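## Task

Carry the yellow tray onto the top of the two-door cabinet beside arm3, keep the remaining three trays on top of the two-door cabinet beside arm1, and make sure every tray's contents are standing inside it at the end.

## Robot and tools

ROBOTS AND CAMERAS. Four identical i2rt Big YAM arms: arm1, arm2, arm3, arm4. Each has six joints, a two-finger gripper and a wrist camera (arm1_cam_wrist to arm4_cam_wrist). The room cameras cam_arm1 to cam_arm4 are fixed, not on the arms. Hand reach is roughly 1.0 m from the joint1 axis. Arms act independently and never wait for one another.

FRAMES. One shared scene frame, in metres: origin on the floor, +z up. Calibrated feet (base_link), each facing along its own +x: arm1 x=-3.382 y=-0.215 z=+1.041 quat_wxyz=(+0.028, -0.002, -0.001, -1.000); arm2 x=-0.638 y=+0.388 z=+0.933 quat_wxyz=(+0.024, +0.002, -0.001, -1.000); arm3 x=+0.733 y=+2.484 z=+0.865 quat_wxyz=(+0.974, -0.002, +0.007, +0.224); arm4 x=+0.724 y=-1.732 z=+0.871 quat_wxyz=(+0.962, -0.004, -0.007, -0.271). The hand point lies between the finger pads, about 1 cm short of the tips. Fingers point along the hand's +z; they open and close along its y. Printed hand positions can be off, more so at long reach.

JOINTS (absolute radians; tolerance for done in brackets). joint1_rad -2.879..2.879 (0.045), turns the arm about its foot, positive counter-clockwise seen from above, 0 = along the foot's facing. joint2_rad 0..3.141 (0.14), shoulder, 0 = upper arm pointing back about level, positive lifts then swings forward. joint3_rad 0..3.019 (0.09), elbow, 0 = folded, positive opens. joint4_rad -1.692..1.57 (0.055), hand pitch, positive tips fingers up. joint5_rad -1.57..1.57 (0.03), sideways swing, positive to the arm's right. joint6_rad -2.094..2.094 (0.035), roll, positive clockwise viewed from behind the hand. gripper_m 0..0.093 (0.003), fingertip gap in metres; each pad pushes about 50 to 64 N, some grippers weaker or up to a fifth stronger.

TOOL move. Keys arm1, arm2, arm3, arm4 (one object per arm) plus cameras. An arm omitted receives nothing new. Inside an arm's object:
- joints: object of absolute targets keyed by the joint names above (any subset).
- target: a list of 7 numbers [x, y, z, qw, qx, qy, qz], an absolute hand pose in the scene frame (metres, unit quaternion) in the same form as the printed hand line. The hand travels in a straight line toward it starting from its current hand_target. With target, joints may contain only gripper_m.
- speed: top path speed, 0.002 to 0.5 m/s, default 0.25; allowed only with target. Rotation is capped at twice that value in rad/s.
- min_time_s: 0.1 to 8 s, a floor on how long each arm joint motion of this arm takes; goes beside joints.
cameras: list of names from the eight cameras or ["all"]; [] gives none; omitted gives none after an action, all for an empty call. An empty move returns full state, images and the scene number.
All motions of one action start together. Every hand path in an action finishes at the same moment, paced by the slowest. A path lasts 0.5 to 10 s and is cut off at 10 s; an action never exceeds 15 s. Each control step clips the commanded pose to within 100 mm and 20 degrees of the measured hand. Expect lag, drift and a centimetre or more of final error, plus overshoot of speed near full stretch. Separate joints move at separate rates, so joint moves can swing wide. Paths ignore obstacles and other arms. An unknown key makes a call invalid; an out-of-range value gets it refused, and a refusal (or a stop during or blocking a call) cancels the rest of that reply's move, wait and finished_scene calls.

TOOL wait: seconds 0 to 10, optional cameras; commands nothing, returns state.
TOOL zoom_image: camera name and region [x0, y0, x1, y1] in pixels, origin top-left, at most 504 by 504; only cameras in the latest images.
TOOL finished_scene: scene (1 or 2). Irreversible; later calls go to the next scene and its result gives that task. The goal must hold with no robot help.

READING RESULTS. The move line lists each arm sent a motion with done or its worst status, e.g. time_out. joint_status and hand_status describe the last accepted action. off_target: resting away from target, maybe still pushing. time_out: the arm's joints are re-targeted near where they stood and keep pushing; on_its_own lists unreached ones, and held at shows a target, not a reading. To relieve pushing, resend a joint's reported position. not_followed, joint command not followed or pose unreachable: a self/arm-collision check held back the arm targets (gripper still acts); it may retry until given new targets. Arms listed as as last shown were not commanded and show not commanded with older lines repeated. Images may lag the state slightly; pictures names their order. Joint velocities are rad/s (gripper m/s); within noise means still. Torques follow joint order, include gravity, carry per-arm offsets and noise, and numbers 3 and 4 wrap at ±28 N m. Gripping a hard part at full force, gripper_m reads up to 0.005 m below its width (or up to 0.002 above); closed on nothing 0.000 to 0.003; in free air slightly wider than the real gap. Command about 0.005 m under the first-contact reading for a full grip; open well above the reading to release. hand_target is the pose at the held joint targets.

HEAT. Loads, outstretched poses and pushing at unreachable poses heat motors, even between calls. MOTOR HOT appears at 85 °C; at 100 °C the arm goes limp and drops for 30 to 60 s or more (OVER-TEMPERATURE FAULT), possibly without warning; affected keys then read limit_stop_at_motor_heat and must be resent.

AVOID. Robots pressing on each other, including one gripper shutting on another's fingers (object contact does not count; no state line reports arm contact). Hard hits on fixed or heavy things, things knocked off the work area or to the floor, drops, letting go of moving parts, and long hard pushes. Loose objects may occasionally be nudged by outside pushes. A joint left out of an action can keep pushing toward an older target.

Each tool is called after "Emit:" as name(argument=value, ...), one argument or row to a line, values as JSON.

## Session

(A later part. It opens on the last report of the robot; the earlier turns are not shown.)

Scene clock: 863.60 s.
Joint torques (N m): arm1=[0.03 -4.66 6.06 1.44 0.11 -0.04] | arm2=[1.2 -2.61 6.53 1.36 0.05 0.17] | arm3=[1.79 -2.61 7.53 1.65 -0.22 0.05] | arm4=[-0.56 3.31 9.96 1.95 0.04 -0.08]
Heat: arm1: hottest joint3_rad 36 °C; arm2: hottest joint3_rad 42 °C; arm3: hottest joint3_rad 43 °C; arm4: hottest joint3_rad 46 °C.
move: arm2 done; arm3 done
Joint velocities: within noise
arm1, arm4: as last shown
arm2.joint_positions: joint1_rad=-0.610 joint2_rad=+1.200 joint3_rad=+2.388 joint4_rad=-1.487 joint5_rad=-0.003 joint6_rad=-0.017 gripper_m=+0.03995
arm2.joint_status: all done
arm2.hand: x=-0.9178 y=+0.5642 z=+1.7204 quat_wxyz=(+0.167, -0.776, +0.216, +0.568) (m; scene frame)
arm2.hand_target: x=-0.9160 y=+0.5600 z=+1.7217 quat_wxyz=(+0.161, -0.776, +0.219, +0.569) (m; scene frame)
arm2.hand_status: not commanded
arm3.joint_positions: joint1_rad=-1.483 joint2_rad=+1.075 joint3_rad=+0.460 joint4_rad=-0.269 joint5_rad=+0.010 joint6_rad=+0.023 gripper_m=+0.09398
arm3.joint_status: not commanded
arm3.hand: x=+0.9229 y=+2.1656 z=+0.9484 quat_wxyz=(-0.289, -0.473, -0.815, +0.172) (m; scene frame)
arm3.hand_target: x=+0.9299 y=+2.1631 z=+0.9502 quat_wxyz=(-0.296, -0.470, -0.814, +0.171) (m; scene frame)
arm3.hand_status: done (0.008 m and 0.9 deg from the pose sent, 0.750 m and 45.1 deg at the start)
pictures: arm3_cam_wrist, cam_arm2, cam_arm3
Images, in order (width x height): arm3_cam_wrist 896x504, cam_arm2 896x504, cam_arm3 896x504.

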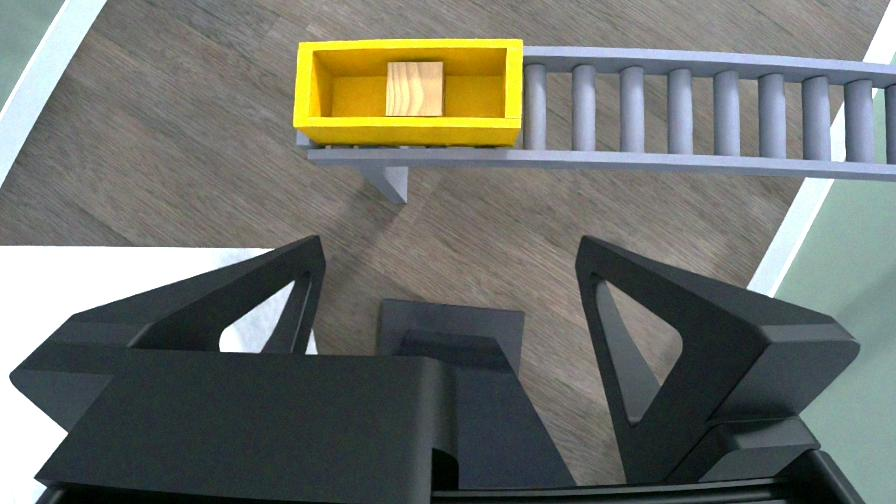

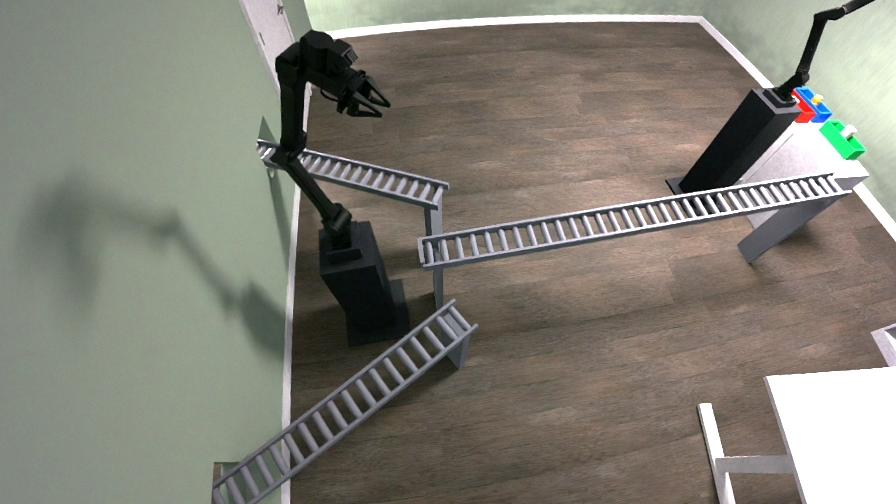

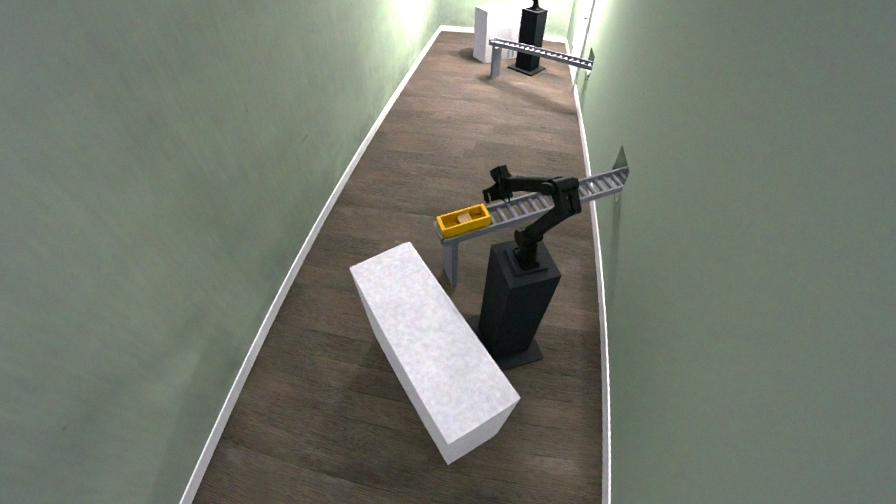

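Emit:
move(
  arm3={"joints": {"joint1_rad": 0.391, "joint2_rad": 1.0, "joint3_rad": 0.95, "joint4_rad": -0.8227, "joint5_rad": 0, "joint6_rad": 0}, "min_time_s": 2.5},
  cameras=["arm3_cam_wrist"],
)

Emit:
zoom_image(
  camera="arm3_cam_wrist",
  region=[0, 0, 504, 300],
)

Scene clock: 928.90 s.
Joint torques (N m): arm1=[-0.03 -4.78 6.08 1.4 0.11 -0.04] | arm2=[1.26 -3.02 6.57 1.36 0.04 0.2] | arm3=[1.79 -6.07 13.19 0.59 -0.2 -0.1] | arm4=[-1.14 3.55 9.95 1.88 0.07 -0.09]
Heat: arm1: hottest joint3_rad 36 °C; arm2: hottest joint3_rad 41 °C; arm3: hottest joint3_rad 45 °C; arm4: hottest joint3_rad 47 °C.
move: arm3 done
Joint velocities: within noise
arm1.joint_positions: joint1_rad=-1.211 joint2_rad=+1.196 joint3_rad=+2.278 joint4_rad=-1.493 joint5_rad=-0.003 joint6_rad=+0.011 gripper_m=+0.03989
arm1.joint_status: not commanded
arm1.hand: x=-3.5218 y=+0.1101 z=+1.7865 quat_wxyz=(+0.294, -0.698, +0.461, +0.462) (m; scene frame)
arm1.hand_target: x=-3.5235 y=+0.1056 z=+1.7923 quat_wxyz=(+0.297, -0.700, +0.452, +0.465) (m; scene frame)
arm1.hand_status: not commanded
arm2, arm4: as last shown
arm2.joint_positions: joint1_rad=-0.610 joint2_rad=+1.200 joint3_rad=+2.388 joint4_rad=-1.487 joint5_rad=-0.003 joint6_rad=-0.016 gripper_m=+0.03995
arm2.hand_target: x=-0.9160 y=+0.5600 z=+1.7217 quat_wxyz=(+0.161, -0.776, +0.220, +0.569) (m; scene frame)
arm3.joint_positions: joint1_rad=+0.381 joint2_rad=+1.016 joint3_rad=+0.887 joint4_rad=-0.816 joint5_rad=+0.002 joint6_rad=+0.008 gripper_m=+0.09400
arm3.joint_status: all done
arm3.hand: x=+1.0082 y=+2.7844 z=+1.0977 quat_wxyz=(-0.275, +0.381, -0.874, -0.125) (m; scene frame)
arm3.hand_target: x=+1.0129 y=+2.7958 z=+1.1358 quat_wxyz=(-0.305, +0.385, -0.860, -0.140) (m; scene frame)
arm3.hand_status: not commanded
pictures: arm3_cam_wrist
Images, in order (width x height): arm3_cam_wrist 896x504.

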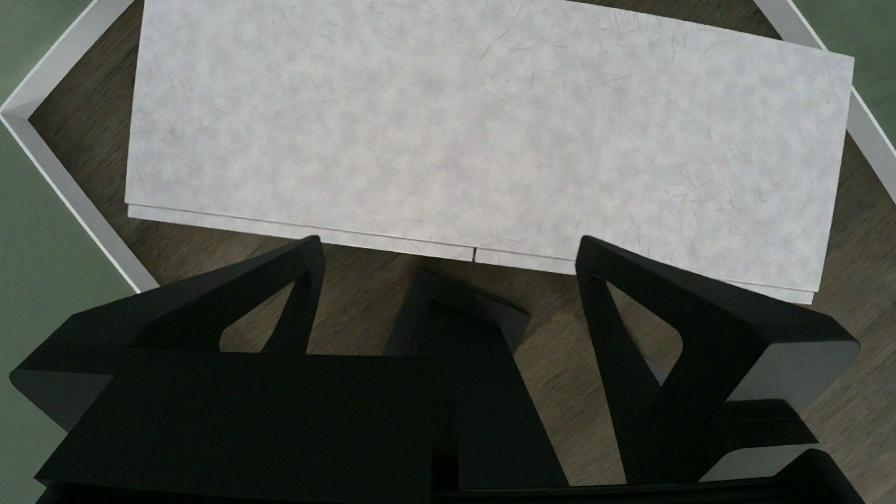

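Scaled by 1.000.

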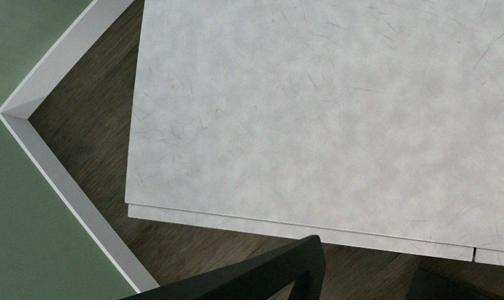

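Emit:
move(
  arm3={"target": [1.112, 2.053, 0.73, 0, -0.2588, 0.9659, 0], "speed": 0.3, "joints": {"gripper_m": 0.05}},
  cameras=["arm3_cam_wrist"],
)

Emit:
zoom_image(
  camera="arm3_cam_wrist",
  region=[200, 0, 640, 360],
)

Scene clock: 951.67 s.
Joint torques (N m): arm1=[0.09 -4.72 6.11 1.46 0.11 -0.05] | arm2=[1.44 -2.78 6.46 1.33 0.03 0.18] | arm3=[0.62 -17.32 7.91 -0.53 -0.06 -0.11] | arm4=[-0.21 3.25 9.98 2.02 0.03 -0.11]
Heat: arm1: hottest joint3_rad 36 °C; arm2: hottest joint3_rad 41 °C; arm3: hottest joint3_rad 51 °C; arm4: hottest joint3_rad 47 °C.
move: arm3 off_target
Joint velocities: within noise
arm1, arm2, arm4: as last shown
arm3.joint_positions: joint1_rad=-1.299 joint2_rad=+2.216 joint3_rad=+1.388 joint4_rad=-0.759 joint5_rad=-0.017 joint6_rad=-1.364 gripper_m=+0.05007
arm3.joint_status: all done
arm3.hand: x=+1.1030 y=+2.0668 z=+0.7259 quat_wxyz=(+0.003, +0.256, -0.967, -0.010) (m; scene frame)
arm3.hand_target: x=+1.1117 y=+2.0532 z=+0.7304 quat_wxyz=(+0.000, +0.259, -0.966, +0.000) (m; scene frame)
arm3.hand_status: off_target (0.017 m and 1.2 deg from the pose sent, 0.825 m and 39.0 deg at the start)
pictures: arm3_cam_wrist
Images, in order (width x height): arm3_cam_wrist 896x504.

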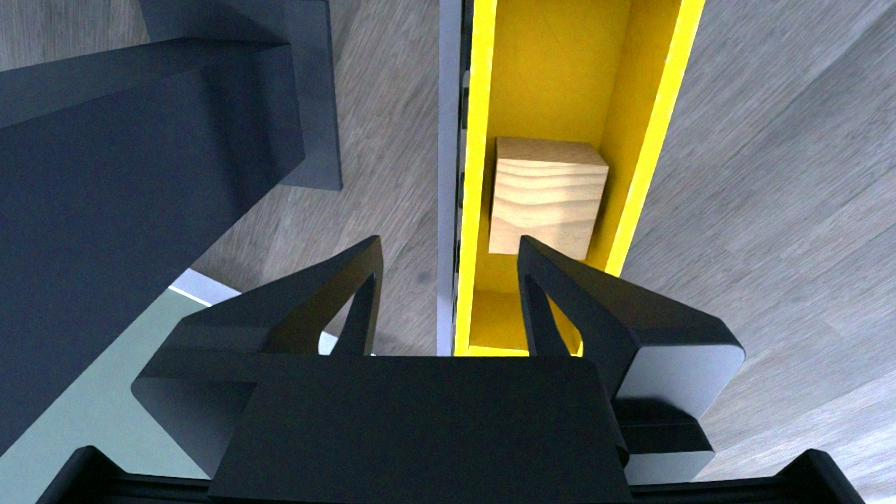

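Scaled by 1.145 from the camera's 896x504 image, which has a finer 1280x720 frame.

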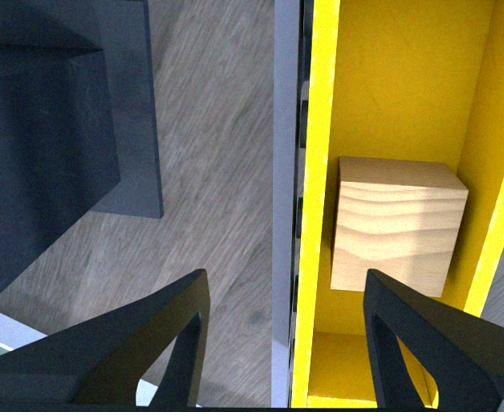

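Emit:
move(
  arm3={"target": [1.1215, 2.036, 0.652, 0, -0.2479, 0.9688, 0], "speed": 0.15, "joints": {"gripper_m": 0.05}},
  cameras=["arm3_cam_wrist"],
)

Emit:
zoom_image(
  camera="arm3_cam_wrist",
  region=[280, 0, 640, 360],
)

Scene clock: 965.87 s.
Joint torques (N m): arm1=[-0.26 -4.66 6.12 1.42 0.11 -0.04] | arm2=[1.26 -2.9 6.54 1.32 0.06 0.19] | arm3=[0.15 -18.78 6.99 0.1 -0.1 0.05] | arm4=[-0.38 3.31 9.96 1.87 0.08 -0.07]
Heat: arm1: hottest joint3_rad 36 °C; arm2: hottest joint3_rad 41 °C; arm3: hottest joint3_rad 49 °C; arm4: hottest joint3_rad 47 °C.
move: arm3 off_target
Joint velocities: within noise
arm1, arm2, arm4: as last shown
arm3.joint_positions: joint1_rad=-1.299 joint2_rad=+2.408 joint3_rad=+1.496 joint4_rad=-0.695 joint5_rad=-0.017 joint6_rad=-1.364 gripper_m=+0.05007
arm3.joint_status: all done
arm3.hand: x=+1.1118 y=+2.0551 z=+0.6463 quat_wxyz=(+0.008, +0.256, -0.967, -0.019) (m; scene frame)
arm3.hand_target: x=+1.1210 y=+2.0364 z=+0.6526 quat_wxyz=(+0.000, +0.248, -0.969, +0.000) (m; scene frame)
arm3.hand_status: off_target (0.022 m and 2.5 deg from the pose sent, 0.082 m and 1.5 deg at the start)
pictures: arm3_cam_wrist
Images, in order (width x height): arm3_cam_wrist 896x504.

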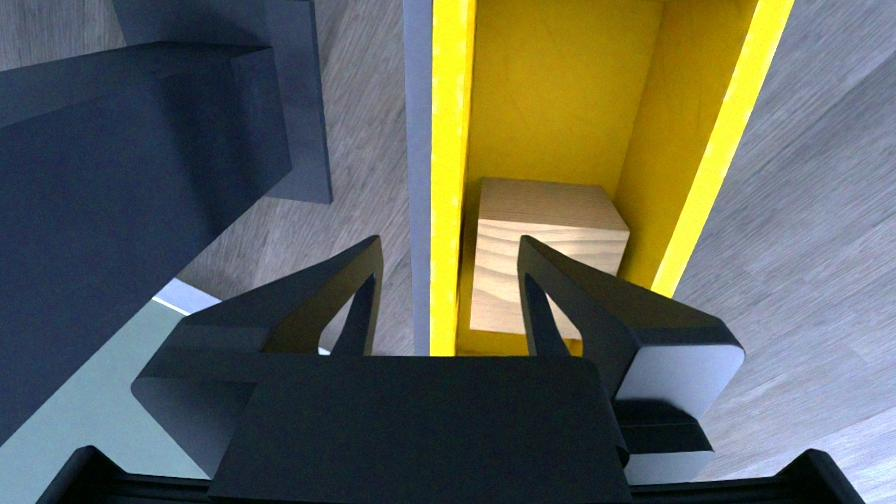

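Scaled by 1.400 from the camera's 896x504 image, which has a finer 1280x720 frame.

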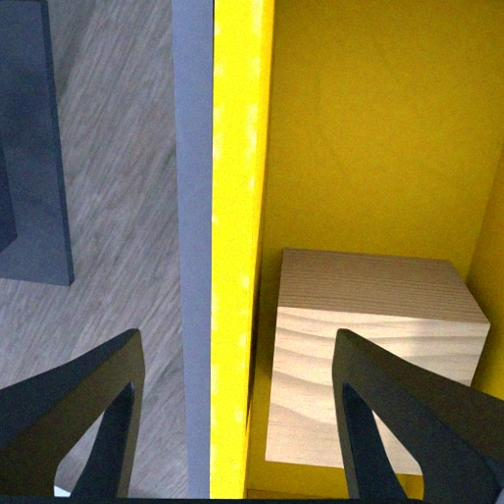

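Emit:
move(
  arm3={"target": [1.130, 2.0446, 0.590, 0, -0.2479, 0.9688, 0], "speed": 0.1, "joints": {"gripper_m": 0.05}},
  cameras=["arm3_cam_wrist"],
)

Emit:
zoom_image(
  camera="arm3_cam_wrist",
  region=[280, 0, 640, 360],
)

Scene clock: 976.73 s.
Joint torques (N m): arm1=[-0.09 -4.72 6.15 1.47 0.12 -0.05] | arm2=[1.26 -3.02 6.5 1.35 0.04 0.17] | arm3=[1.55 -18.96 6.39 0.13 -0.1 0.02] | arm4=[-0.79 2.67 9.95 1.98 0.08 -0.05]
Heat: arm1: hottest joint3_rad 36 °C; arm2: hottest joint3_rad 41 °C; arm3: hottest joint3_rad 48 °C; arm4: hottest joint3_rad 47 °C.
move: arm3 off_target
Joint velocities: within noise
arm1, arm2, arm4: as last shown
arm3.joint_positions: joint1_rad=-1.296 joint2_rad=+2.533 joint3_rad=+1.549 joint4_rad=-0.616 joint5_rad=-0.017 joint6_rad=-1.342 gripper_m=+0.05007
arm3.joint_status: all done
arm3.hand: x=+1.1137 y=+2.0543 z=+0.5877 quat_wxyz=(+0.006, +0.247, -0.969, -0.016) (m; scene frame)
arm3.hand_target: x=+1.1298 y=+2.0451 z=+0.5905 quat_wxyz=(+0.000, +0.248, -0.969, +0.000) (m; scene frame)
arm3.hand_status: off_target (0.019 m and 1.9 deg from the pose sent, 0.060 m and 2.5 deg at the start)
pictures: arm3_cam_wrist
Images, in order (width x height): arm3_cam_wrist 896x504.

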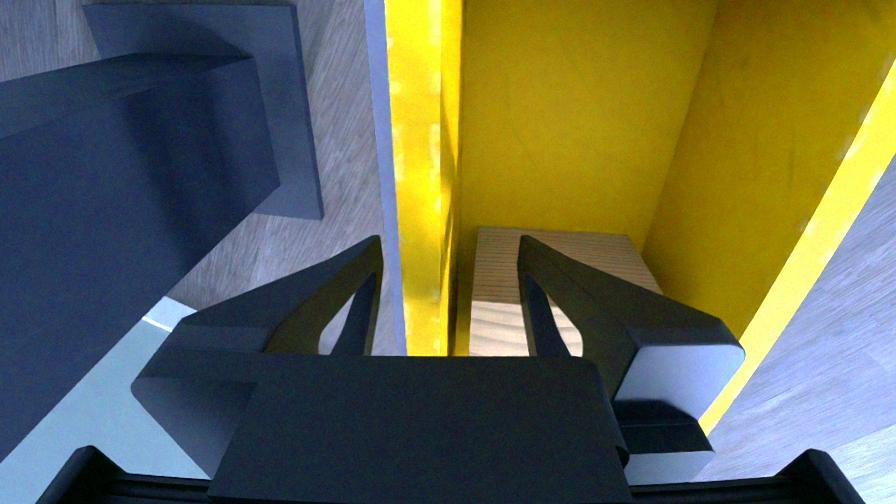

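Scaled by 1.400 from the camera's 896x504 image, which has a finer 1280x720 frame.

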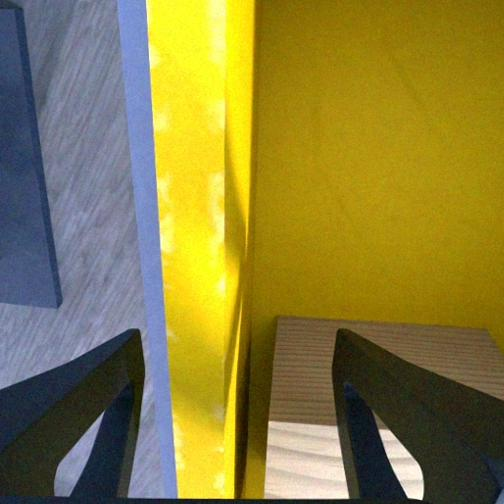

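Emit:
move(
  arm3={"target": [1.122, 2.0602, 0.580, 0, -0.2479, 0.9688, 0], "speed": 0.1, "joints": {"gripper_m": 0.05}},
  cameras=["arm3_cam_wrist"],
)

Emit:
zoom_image(
  camera="arm3_cam_wrist",
  region=[280, 0, 640, 360],
)

Scene clock: 990.83 s.
Joint torques (N m): arm1=[-0.15 -4.84 6.13 1.46 0.1 -0.04] | arm2=[1.26 -2.84 6.49 1.31 0.05 0.18] | arm3=[1.55 -19.02 3.49 0.24 -0.09 0.04] | arm4=[-0.5 3.72 9.98 1.98 0.04 -0.06]
Heat: arm1: hottest joint3_rad 36 °C; arm2: hottest joint3_rad 41 °C; arm3: hottest joint3_rad 47 °C; arm4: hottest joint3_rad 47 °C.
move: arm3 done
Joint velocities: within noise
arm1, arm2, arm4: as last shown
arm3.joint_positions: joint1_rad=-1.288 joint2_rad=+2.533 joint3_rad=+1.534 joint4_rad=-0.566 joint5_rad=-0.017 joint6_rad=-1.335 gripper_m=+0.05007
arm3.joint_status: all done
arm3.hand: x=+1.1200 y=+2.0545 z=+0.5844 quat_wxyz=(-0.002, +0.247, -0.969, +0.000) (m; scene frame)
arm3.hand_target: x=+1.1220 y=+2.0602 z=+0.5800 quat_wxyz=(+0.000, +0.248, -0.969, +0.000) (m; scene frame)
arm3.hand_status: done (0.008 m and 0.2 deg from the pose sent, 0.013 m and 1.9 deg at the start)
pictures: arm3_cam_wrist
Images, in order (width x height): arm3_cam_wrist 896x504.

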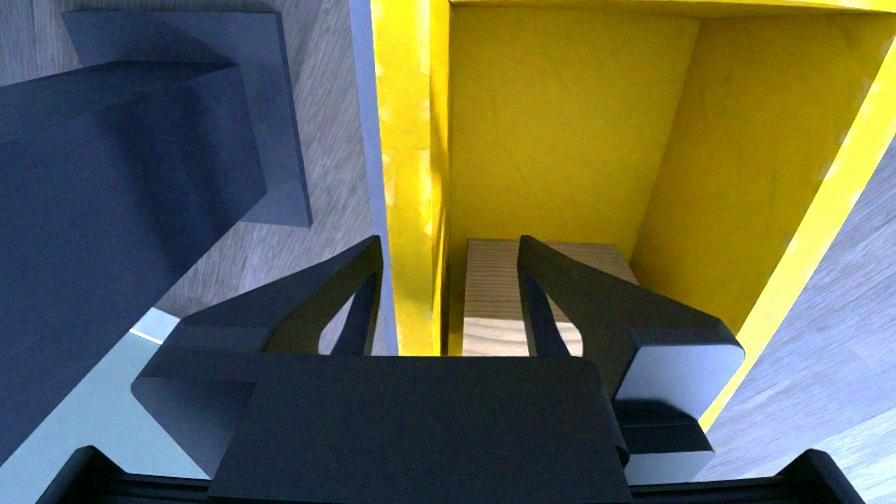

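Scaled by 1.400 from the camera's 896x504 image, which has a finer 1280x720 frame.

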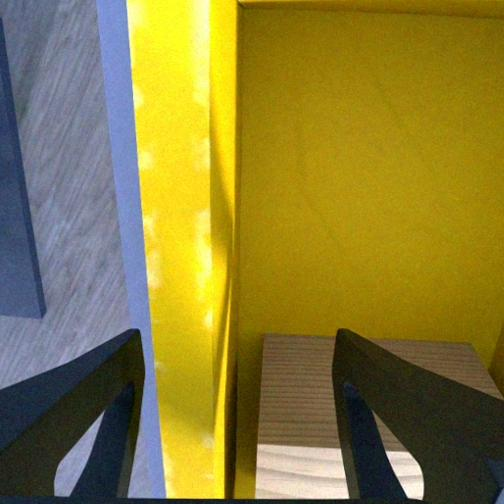

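Emit:
move(
  arm3={"target": [1.1135, 2.0662, 0.572, 0, -0.2479, 0.9688, 0], "speed": 0.1, "joints": {"gripper_m": 0.045}},
  cameras=["arm3_cam_wrist"],
)

Emit:
zoom_image(
  camera="arm3_cam_wrist",
  region=[280, 0, 640, 360],
)

Scene clock: 996.70 s.
Joint torques (N m): arm1=[0.03 -4.66 6.12 1.44 0.12 -0.04] | arm2=[1.26 -3.19 6.45 1.31 0.03 0.19] | arm3=[1.26 -18.67 3.19 0.21 -0.08 0] | arm4=[-0.91 3.6 9.99 1.91 0 -0.09]
Heat: arm1: hottest joint3_rad 36 °C; arm2: hottest joint3_rad 41 °C; arm3: hottest joint3_rad 47 °C; arm4: hottest joint3_rad 47 °C.
move: arm3 done
Joint velocities: within noise
arm1, arm2: as last shown
arm3.joint_positions: joint1_rad=-1.288 joint2_rad=+2.533 joint3_rad=+1.506 joint4_rad=-0.533 joint5_rad=-0.017 joint6_rad=-1.334 gripper_m=+0.04507
arm3.joint_status: all done
arm3.hand: x=+1.1145 y=+2.0604 z=+0.5788 quat_wxyz=(-0.003, +0.247, -0.969, +0.002) (m; scene frame)
arm3.hand_target: x=+1.1134 y=+2.0664 z=+0.5720 quat_wxyz=(+0.000, +0.248, -0.969, +0.000) (m; scene frame)
arm3.hand_status: done (0.009 m and 0.4 deg from the pose sent, 0.018 m and 0.2 deg at the start)
arm4.joint_positions: joint1_rad=+0.611 joint2_rad=+0.619 joint3_rad=+1.338 joint4_rad=-1.545 joint5_rad=+0.202 joint6_rad=+0.301 gripper_m=+0.09396
arm4.joint_status: not commanded
arm4.hand: x=+0.9262 y=-1.7486 z=+1.3507 quat_wxyz=(-0.379, -0.145, -0.914, +0.032) (m; scene frame)
arm4.hand_target: x=+0.9249 y=-1.7486 z=+1.3599 quat_wxyz=(-0.389, -0.145, -0.909, +0.029) (m; scene frame)
arm4.hand_status: not commanded
pictures: arm3_cam_wrist
Images, in order (width x height): arm3_cam_wrist 896x504.

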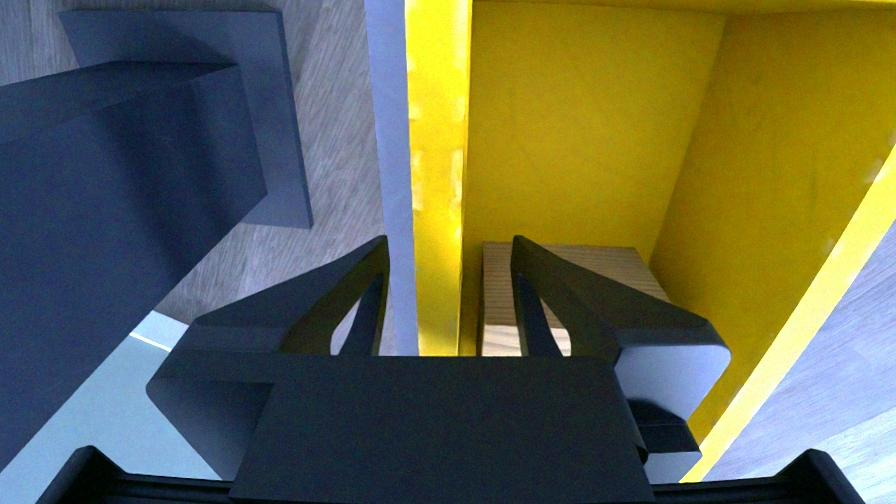

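Scaled by 1.400 from the camera's 896x504 image, which has a finer 1280x720 frame.

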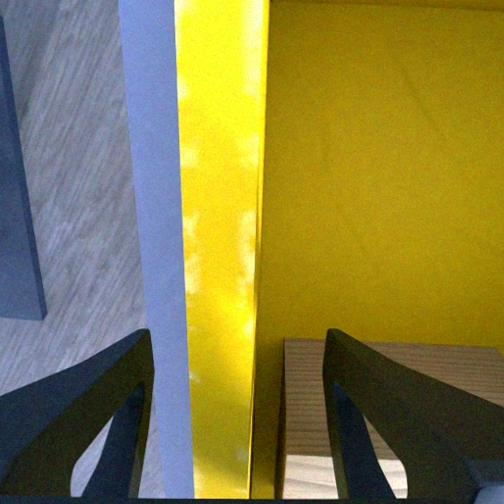

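Emit:
move(
  arm3={"joints": {"gripper_m": 0.003}},
  cameras=["arm3_cam_wrist"],
)

Scene clock: 999.97 s.
Joint torques (N m): arm1=[0.15 -4.84 6.09 1.46 0.1 -0.04] | arm2=[1.26 -3.08 6.5 1.36 0.06 0.18] | arm3=[1.49 -18.02 3.58 0.12 -0.16 -0.05] | arm4=[-0.73 4.48 9.88 2.19 0.05 -0.11]
Heat: arm1: hottest joint3_rad 36 °C; arm2: hottest joint3_rad 41 °C; arm3: hottest joint3_rad 46 °C; arm4: hottest joint3_rad 47 °C.
move: arm3 off_target
Joint velocities: within noise
arm1, arm2, arm4: as last shown
arm3.joint_positions: joint1_rad=-1.288 joint2_rad=+2.527 joint3_rad=+1.503 joint4_rad=-0.529 joint5_rad=-0.015 joint6_rad=-1.329 gripper_m=+0.01073
arm3.joint_status: gripper_m off_target (ended at +0.01076, target +0.00300)
arm3.hand: x=+1.1155 y=+2.0589 z=+0.5816 quat_wxyz=(-0.004, +0.245, -0.970, +0.006) (m; scene frame)
arm3.hand_target: x=+1.1135 y=+2.0662 z=+0.5722 quat_wxyz=(+0.000, +0.248, -0.969, +0.000) (m; scene frame)
arm3.hand_status: not commanded
pictures: arm3_cam_wrist
Images, in order (width x height): arm3_cam_wrist 896x504.

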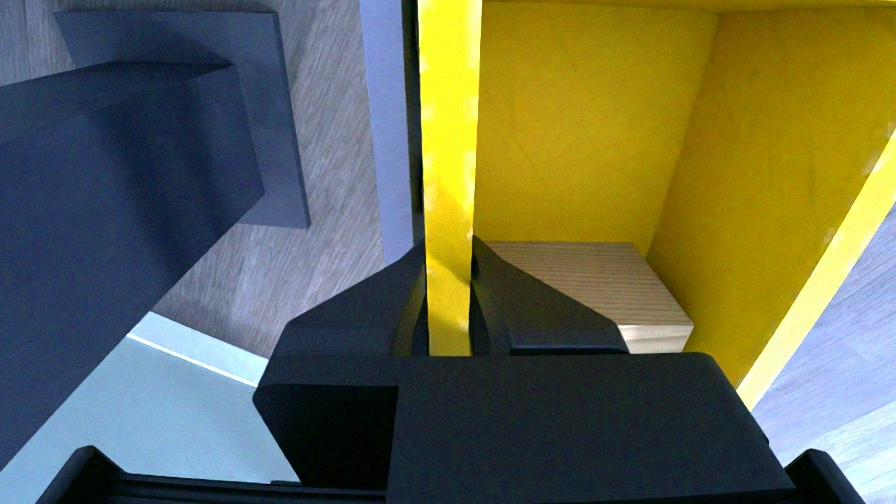

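Emit:
move(
  arm3={"target": [1.108, 2.070, 0.99, 0, -0.2479, 0.9688, 0], "speed": 0.2},
  cameras=["arm3_cam_wrist", "cam_arm3"],
)

Scene clock: 1008.47 s.
Joint torques (N m): arm1=[0.09 -4.54 6.08 1.42 0.11 -0.05] | arm2=[1.32 -2.84 6.49 1.37 0.05 0.19] | arm3=[0.44 -20.54 12.37 -0.83 0.07 -0.06] | arm4=[-0.91 3.49 10.06 1.94 0.04 -0.06]
Heat: arm1: hottest joint3_rad 36 °C; arm2: hottest joint3_rad 41 °C; arm3: hottest joint3_rad 46 °C; arm4: hottest joint3_rad 47 °C.
move: arm3 off_target
Joint velocities: within noise
arm1, arm4: as last shown
arm2.joint_positions: joint1_rad=-0.610 joint2_rad=+1.200 joint3_rad=+2.388 joint4_rad=-1.487 joint5_rad=-0.003 joint6_rad=-0.016 gripper_m=+0.03995
arm2.joint_status: not commanded
arm2.hand: x=-0.9178 y=+0.5642 z=+1.7204 quat_wxyz=(+0.167, -0.776, +0.216, +0.568) (m; scene frame)
arm2.hand_target: x=-0.9160 y=+0.5600 z=+1.7217 quat_wxyz=(+0.161, -0.776, +0.220, +0.569) (m; scene frame)
arm2.hand_status: not commanded
arm3.joint_positions: joint1_rad=-1.286 joint2_rad=+1.883 joint3_rad=+1.485 joint4_rad=-1.282 joint5_rad=-0.020 joint6_rad=-1.343 gripper_m=+0.01061
arm3.joint_status: not commanded
arm3.hand: x=+1.0909 y=+2.0957 z=+0.9383 quat_wxyz=(+0.024, +0.250, -0.966, -0.052) (m; scene frame)
arm3.hand_target: x=+1.1056 y=+2.0729 z=+0.9903 quat_wxyz=(+0.000, +0.248, -0.969, +0.000) (m; scene frame)
arm3.hand_status: off_target (0.060 m and 6.5 deg from the pose sent, 0.409 m and 0.8 deg at the start; pose on its path clipped on 11 of 91 steps)
pictures: arm3_cam_wrist, cam_arm3
Images, in order (width x height): arm3_cam_wrist 896x504, cam_arm3 896x504.

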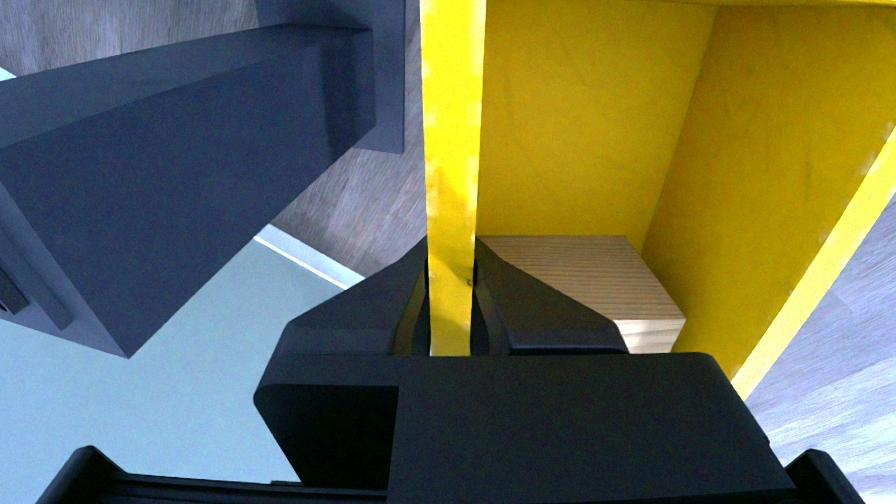

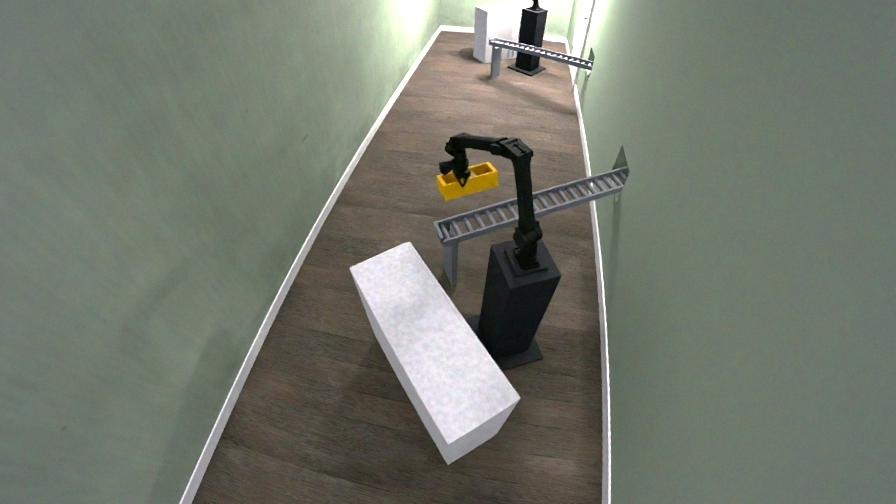

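Emit:
move(
  arm3={"target": [1.031, 2.869, 0.99, 0, -0.9070, 0.4210, 0], "speed": 0.2},
  cameras=["arm3_cam_wrist", "cam_arm3"],
)

Emit:
zoom_image(
  camera="cam_arm3",
  region=[330, 180, 600, 470],
)

Scene clock: 1017.70 s.
Joint torques (N m): arm1=[-0.15 -4.72 6.12 1.44 0.1 -0.06] | arm2=[1.26 -2.78 6.49 1.36 0.04 0.17] | arm3=[1.32 -14.27 12.53 -0.69 0.24 -0.05] | arm4=[-0.97 4.01 9.96 1.91 0.03 -0.09]
Heat: arm1: hottest joint3_rad 36 °C; arm2: hottest joint3_rad 41 °C; arm3: hottest joint3_rad 46 °C; arm4: hottest joint3_rad 47 °C.
move: arm3 off_target
Joint velocities: within noise
arm1.joint_positions: joint1_rad=-1.211 joint2_rad=+1.196 joint3_rad=+2.278 joint4_rad=-1.493 joint5_rad=-0.003 joint6_rad=+0.011 gripper_m=+0.03989
arm1.joint_status: not commanded
arm1.hand: x=-3.5218 y=+0.1101 z=+1.7865 quat_wxyz=(+0.294, -0.698, +0.461, +0.462) (m; scene frame)
arm1.hand_target: x=-3.5235 y=+0.1056 z=+1.7923 quat_wxyz=(+0.297, -0.700, +0.452, +0.465) (m; scene frame)
arm1.hand_status: not commanded
arm2, arm4: as last shown
arm3.joint_positions: joint1_rad=+0.462 joint2_rad=+1.660 joint3_rad=+1.239 joint4_rad=-1.219 joint5_rad=-0.003 joint6_rad=-1.350 gripper_m=+0.01061
arm3.joint_status: not commanded
arm3.hand: x=+1.0114 y=+2.8451 z=+0.9573 quat_wxyz=(+0.039, +0.905, -0.424, -0.014) (m; scene frame)
arm3.hand_target: x=+1.0293 y=+2.8671 z=+0.9907 quat_wxyz=(-0.001, +0.907, -0.421, +0.000) (m; scene frame)
arm3.hand_status: off_target (0.045 m and 4.8 deg from the pose sent, 0.777 m and 101.3 deg at the start)
pictures: arm3_cam_wrist, cam_arm3
Images, in order (width x height): arm3_cam_wrist 896x504, cam_arm3 896x504.

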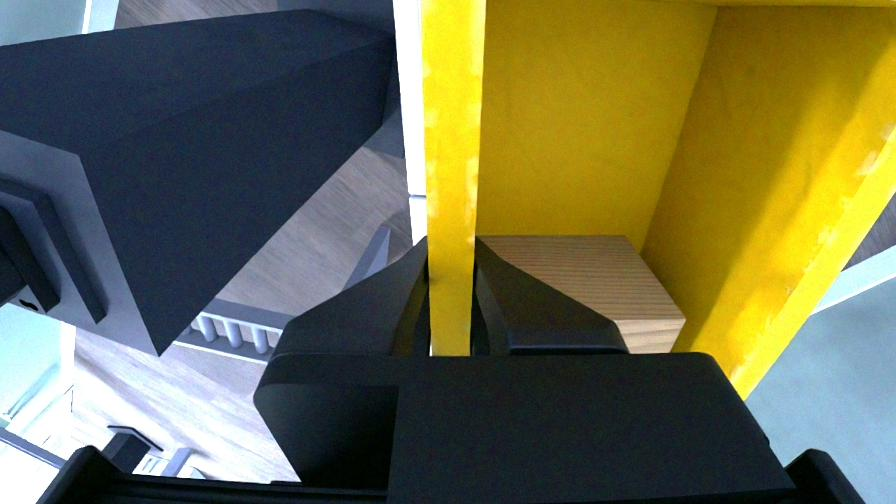

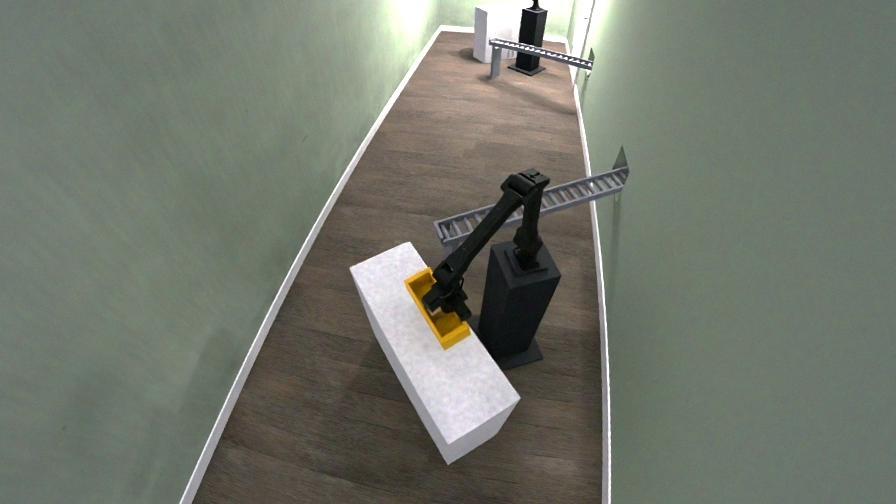

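Scaled by 1.738 from the camera's 896x504 image, which has a finer 1280x720 frame.

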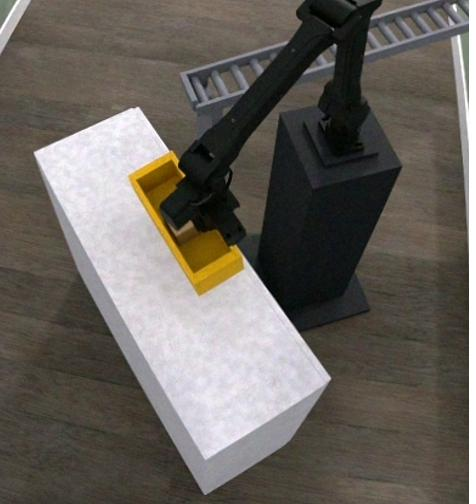

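Emit:
move(
  arm3={"target": [1.022, 2.857, 0.878, 0.0277, -0.9066, 0.4208, -0.0129], "speed": 0.12},
  cameras=["arm3_cam_wrist", "cam_arm3"],
)

Emit:
zoom_image(
  camera="cam_arm3",
  region=[390, 220, 510, 370],
)

Scene clock: 1036.40 s.
Joint torques (N m): arm1=[0.03 -4.78 6.09 1.36 0.11 -0.04] | arm2=[1.32 -2.73 6.53 1.39 0.05 0.19] | arm3=[1.38 -14.74 6.37 0.4 0.28 -0.06] | arm4=[-0.5 3.14 9.87 1.89 0.03 -0.1]
Heat: arm1: hottest joint3_rad 36 °C; arm2: hottest joint3_rad 41 °C; arm3: hottest joint3_rad 48 °C; arm4: hottest joint3_rad 47 °C.
move: arm3 off_target
Joint velocities: within noise
arm1, arm2, arm4: as last shown
arm3.joint_positions: joint1_rad=+0.462 joint2_rad=+1.745 joint3_rad=+1.077 joint4_rad=-0.873 joint5_rad=+0.009 joint6_rad=-1.351 gripper_m=+0.01061
arm3.joint_status: not commanded
arm3.hand: x=+1.0161 y=+2.8486 z=+0.8662 quat_wxyz=(-0.008, +0.906, -0.424, +0.003) (m; scene frame)
arm3.hand_target: x=+1.0218 y=+2.8568 z=+0.8780 quat_wxyz=(-0.027, +0.907, -0.421, +0.013) (m; scene frame)
arm3.hand_status: off_target (0.016 m and 2.5 deg from the pose sent, 0.081 m and 8.3 deg at the start)
pictures: arm3_cam_wrist, cam_arm3
Images, in order (width x height): arm3_cam_wrist 896x504, cam_arm3 896x504.

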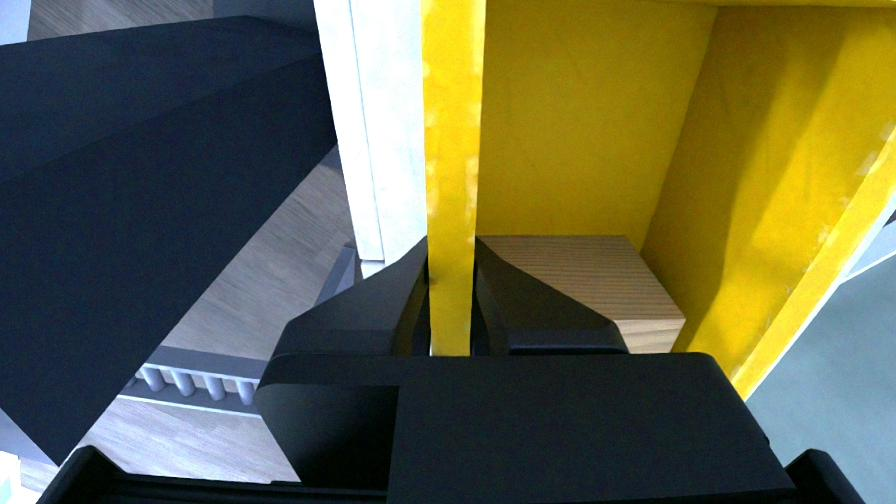

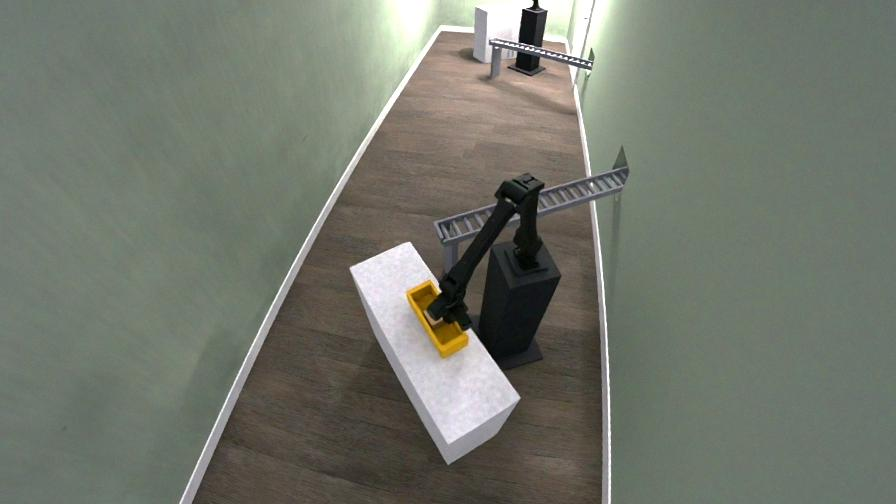

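Scaled by 3.360 from the camera's 896x504 image, which has a finer 1280x720 frame.

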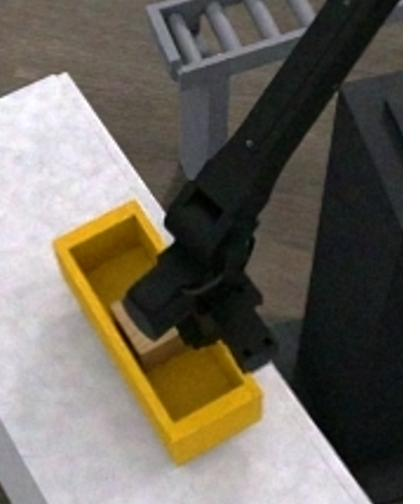

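Emit:
move(
  arm3={"target": [1.022, 2.857, 0.838, 0.0277, -0.9066, 0.4208, -0.0129], "speed": 0.06},
  cameras=["arm3_cam_wrist", "cam_arm3"],
)

Emit:
zoom_image(
  camera="cam_arm3",
  region=[390, 220, 510, 370],
)

Scene clock: 1041.70 s.
Joint torques (N m): arm1=[-0.03 -4.78 6.05 1.46 0.1 -0.03] | arm2=[1.2 -3.02 6.43 1.37 0.04 0.19] | arm3=[1.55 -12.4 5.31 0.44 0.01 -0.06] | arm4=[-1.26 3.72 10.09 2.02 0.06 -0.13]
Heat: arm1: hottest joint3_rad 36 °C; arm2: hottest joint3_rad 41 °C; arm3: hottest joint3_rad 48 °C; arm4: hottest joint3_rad 47 °C.
move: arm3 done
Joint velocities: within noise
arm1, arm2, arm4: as last shown
arm3.joint_positions: joint1_rad=+0.462 joint2_rad=+1.782 joint3_rad=+1.056 joint4_rad=-0.768 joint5_rad=+0.015 joint6_rad=-1.350 gripper_m=+0.01060
arm3.joint_status: not commanded
arm3.hand: x=+1.0233 y=+2.8565 z=+0.8444 quat_wxyz=(-0.030, +0.905, -0.424, +0.011) (m; scene frame)
arm3.hand_target: x=+1.0220 y=+2.8570 z=+0.8382 quat_wxyz=(-0.028, +0.907, -0.421, +0.013) (m; scene frame)
arm3.hand_status: done (0.007 m and 0.6 deg from the pose sent, 0.030 m and 2.5 deg at the start)
pictures: arm3_cam_wrist, cam_arm3
Images, in order (width x height): arm3_cam_wrist 896x504, cam_arm3 896x504.

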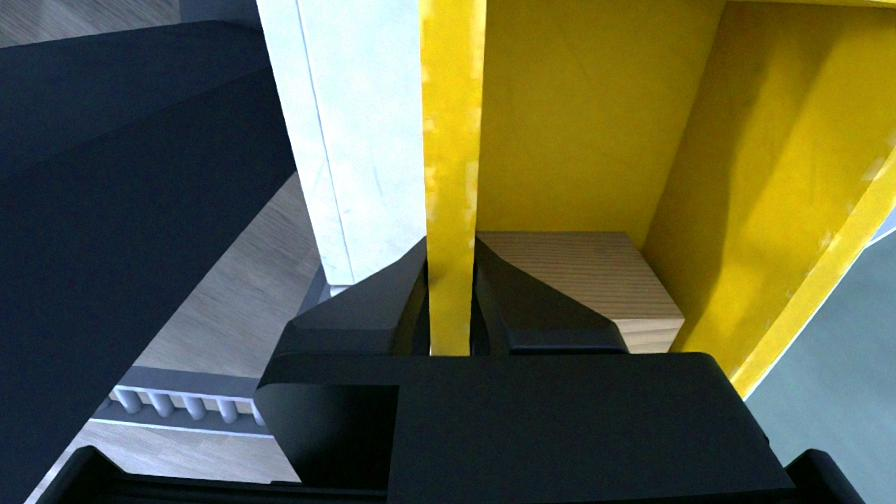

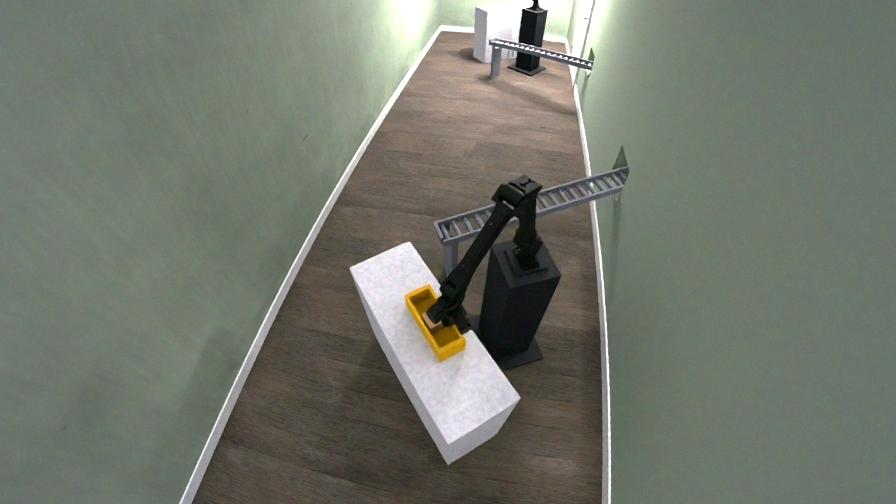

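Scaled by 3.360 from the camera's 896x504 image, which has a finer 1280x720 frame.

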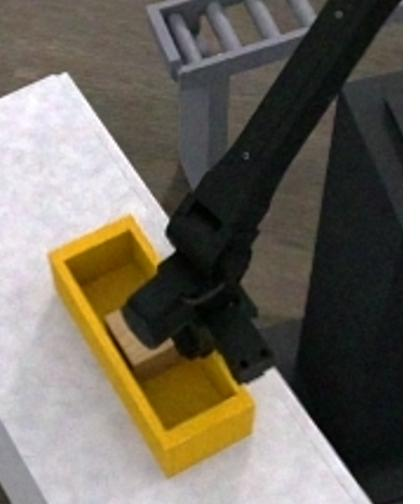

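Emit:
move(
  arm3={"target": [1.022, 2.857, 0.835, 0, -0.9070, 0.4210, 0], "speed": 0.1},
  cameras=["arm3_cam_wrist"],
)

Scene clock: 1046.27 s.
Joint torques (N m): arm1=[-0.32 -4.78 6.06 1.39 0.11 -0.03] | arm2=[1.26 -2.84 6.42 1.43 0.04 0.18] | arm3=[1.14 -10.34 7.5 -1.05 -0.51 -0.12] | arm4=[-1.61 3.72 10.1 2.14 0.05 -0.07]
Heat: arm1: hottest joint3_rad 36 °C; arm2: hottest joint3_rad 41 °C; arm3: hottest joint3_rad 48 °C; arm4: hottest joint3_rad 47 °C.
move: arm3 off_target
Joint velocities: within noise
arm1, arm2, arm4: as last shown
arm3.joint_positions: joint1_rad=+0.462 joint2_rad=+1.792 joint3_rad=+1.072 joint4_rad=-0.801 joint5_rad=+0.013 joint6_rad=-1.350 gripper_m=+0.01060
arm3.joint_status: not commanded
arm3.hand: x=+1.0218 y=+2.8551 z=+0.8443 quat_wxyz=(-0.017, +0.905, -0.424, +0.007) (m; scene frame)
arm3.hand_target: x=+1.0219 y=+2.8568 z=+0.8351 quat_wxyz=(-0.001, +0.907, -0.421, +0.000) (m; scene frame)
arm3.hand_status: off_target (0.009 m and 2.1 deg from the pose sent, 0.009 m and 3.7 deg at the start)
pictures: arm3_cam_wrist
Images, in order (width x height): arm3_cam_wrist 896x504.

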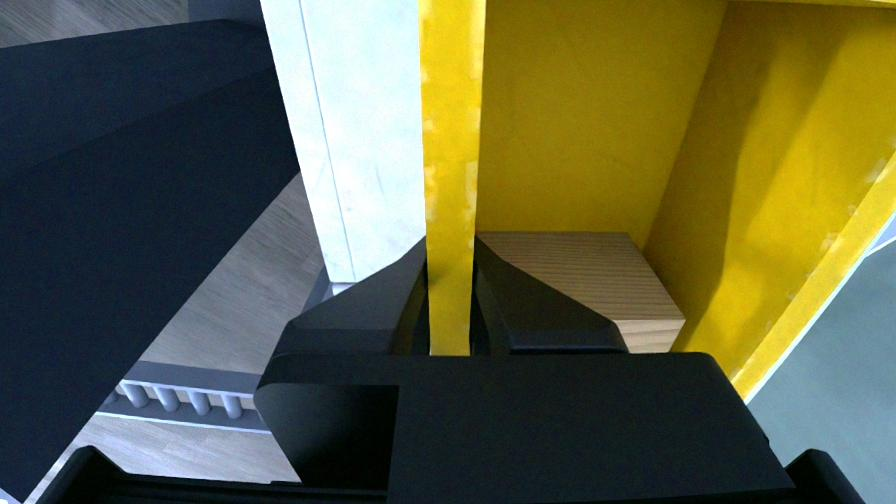

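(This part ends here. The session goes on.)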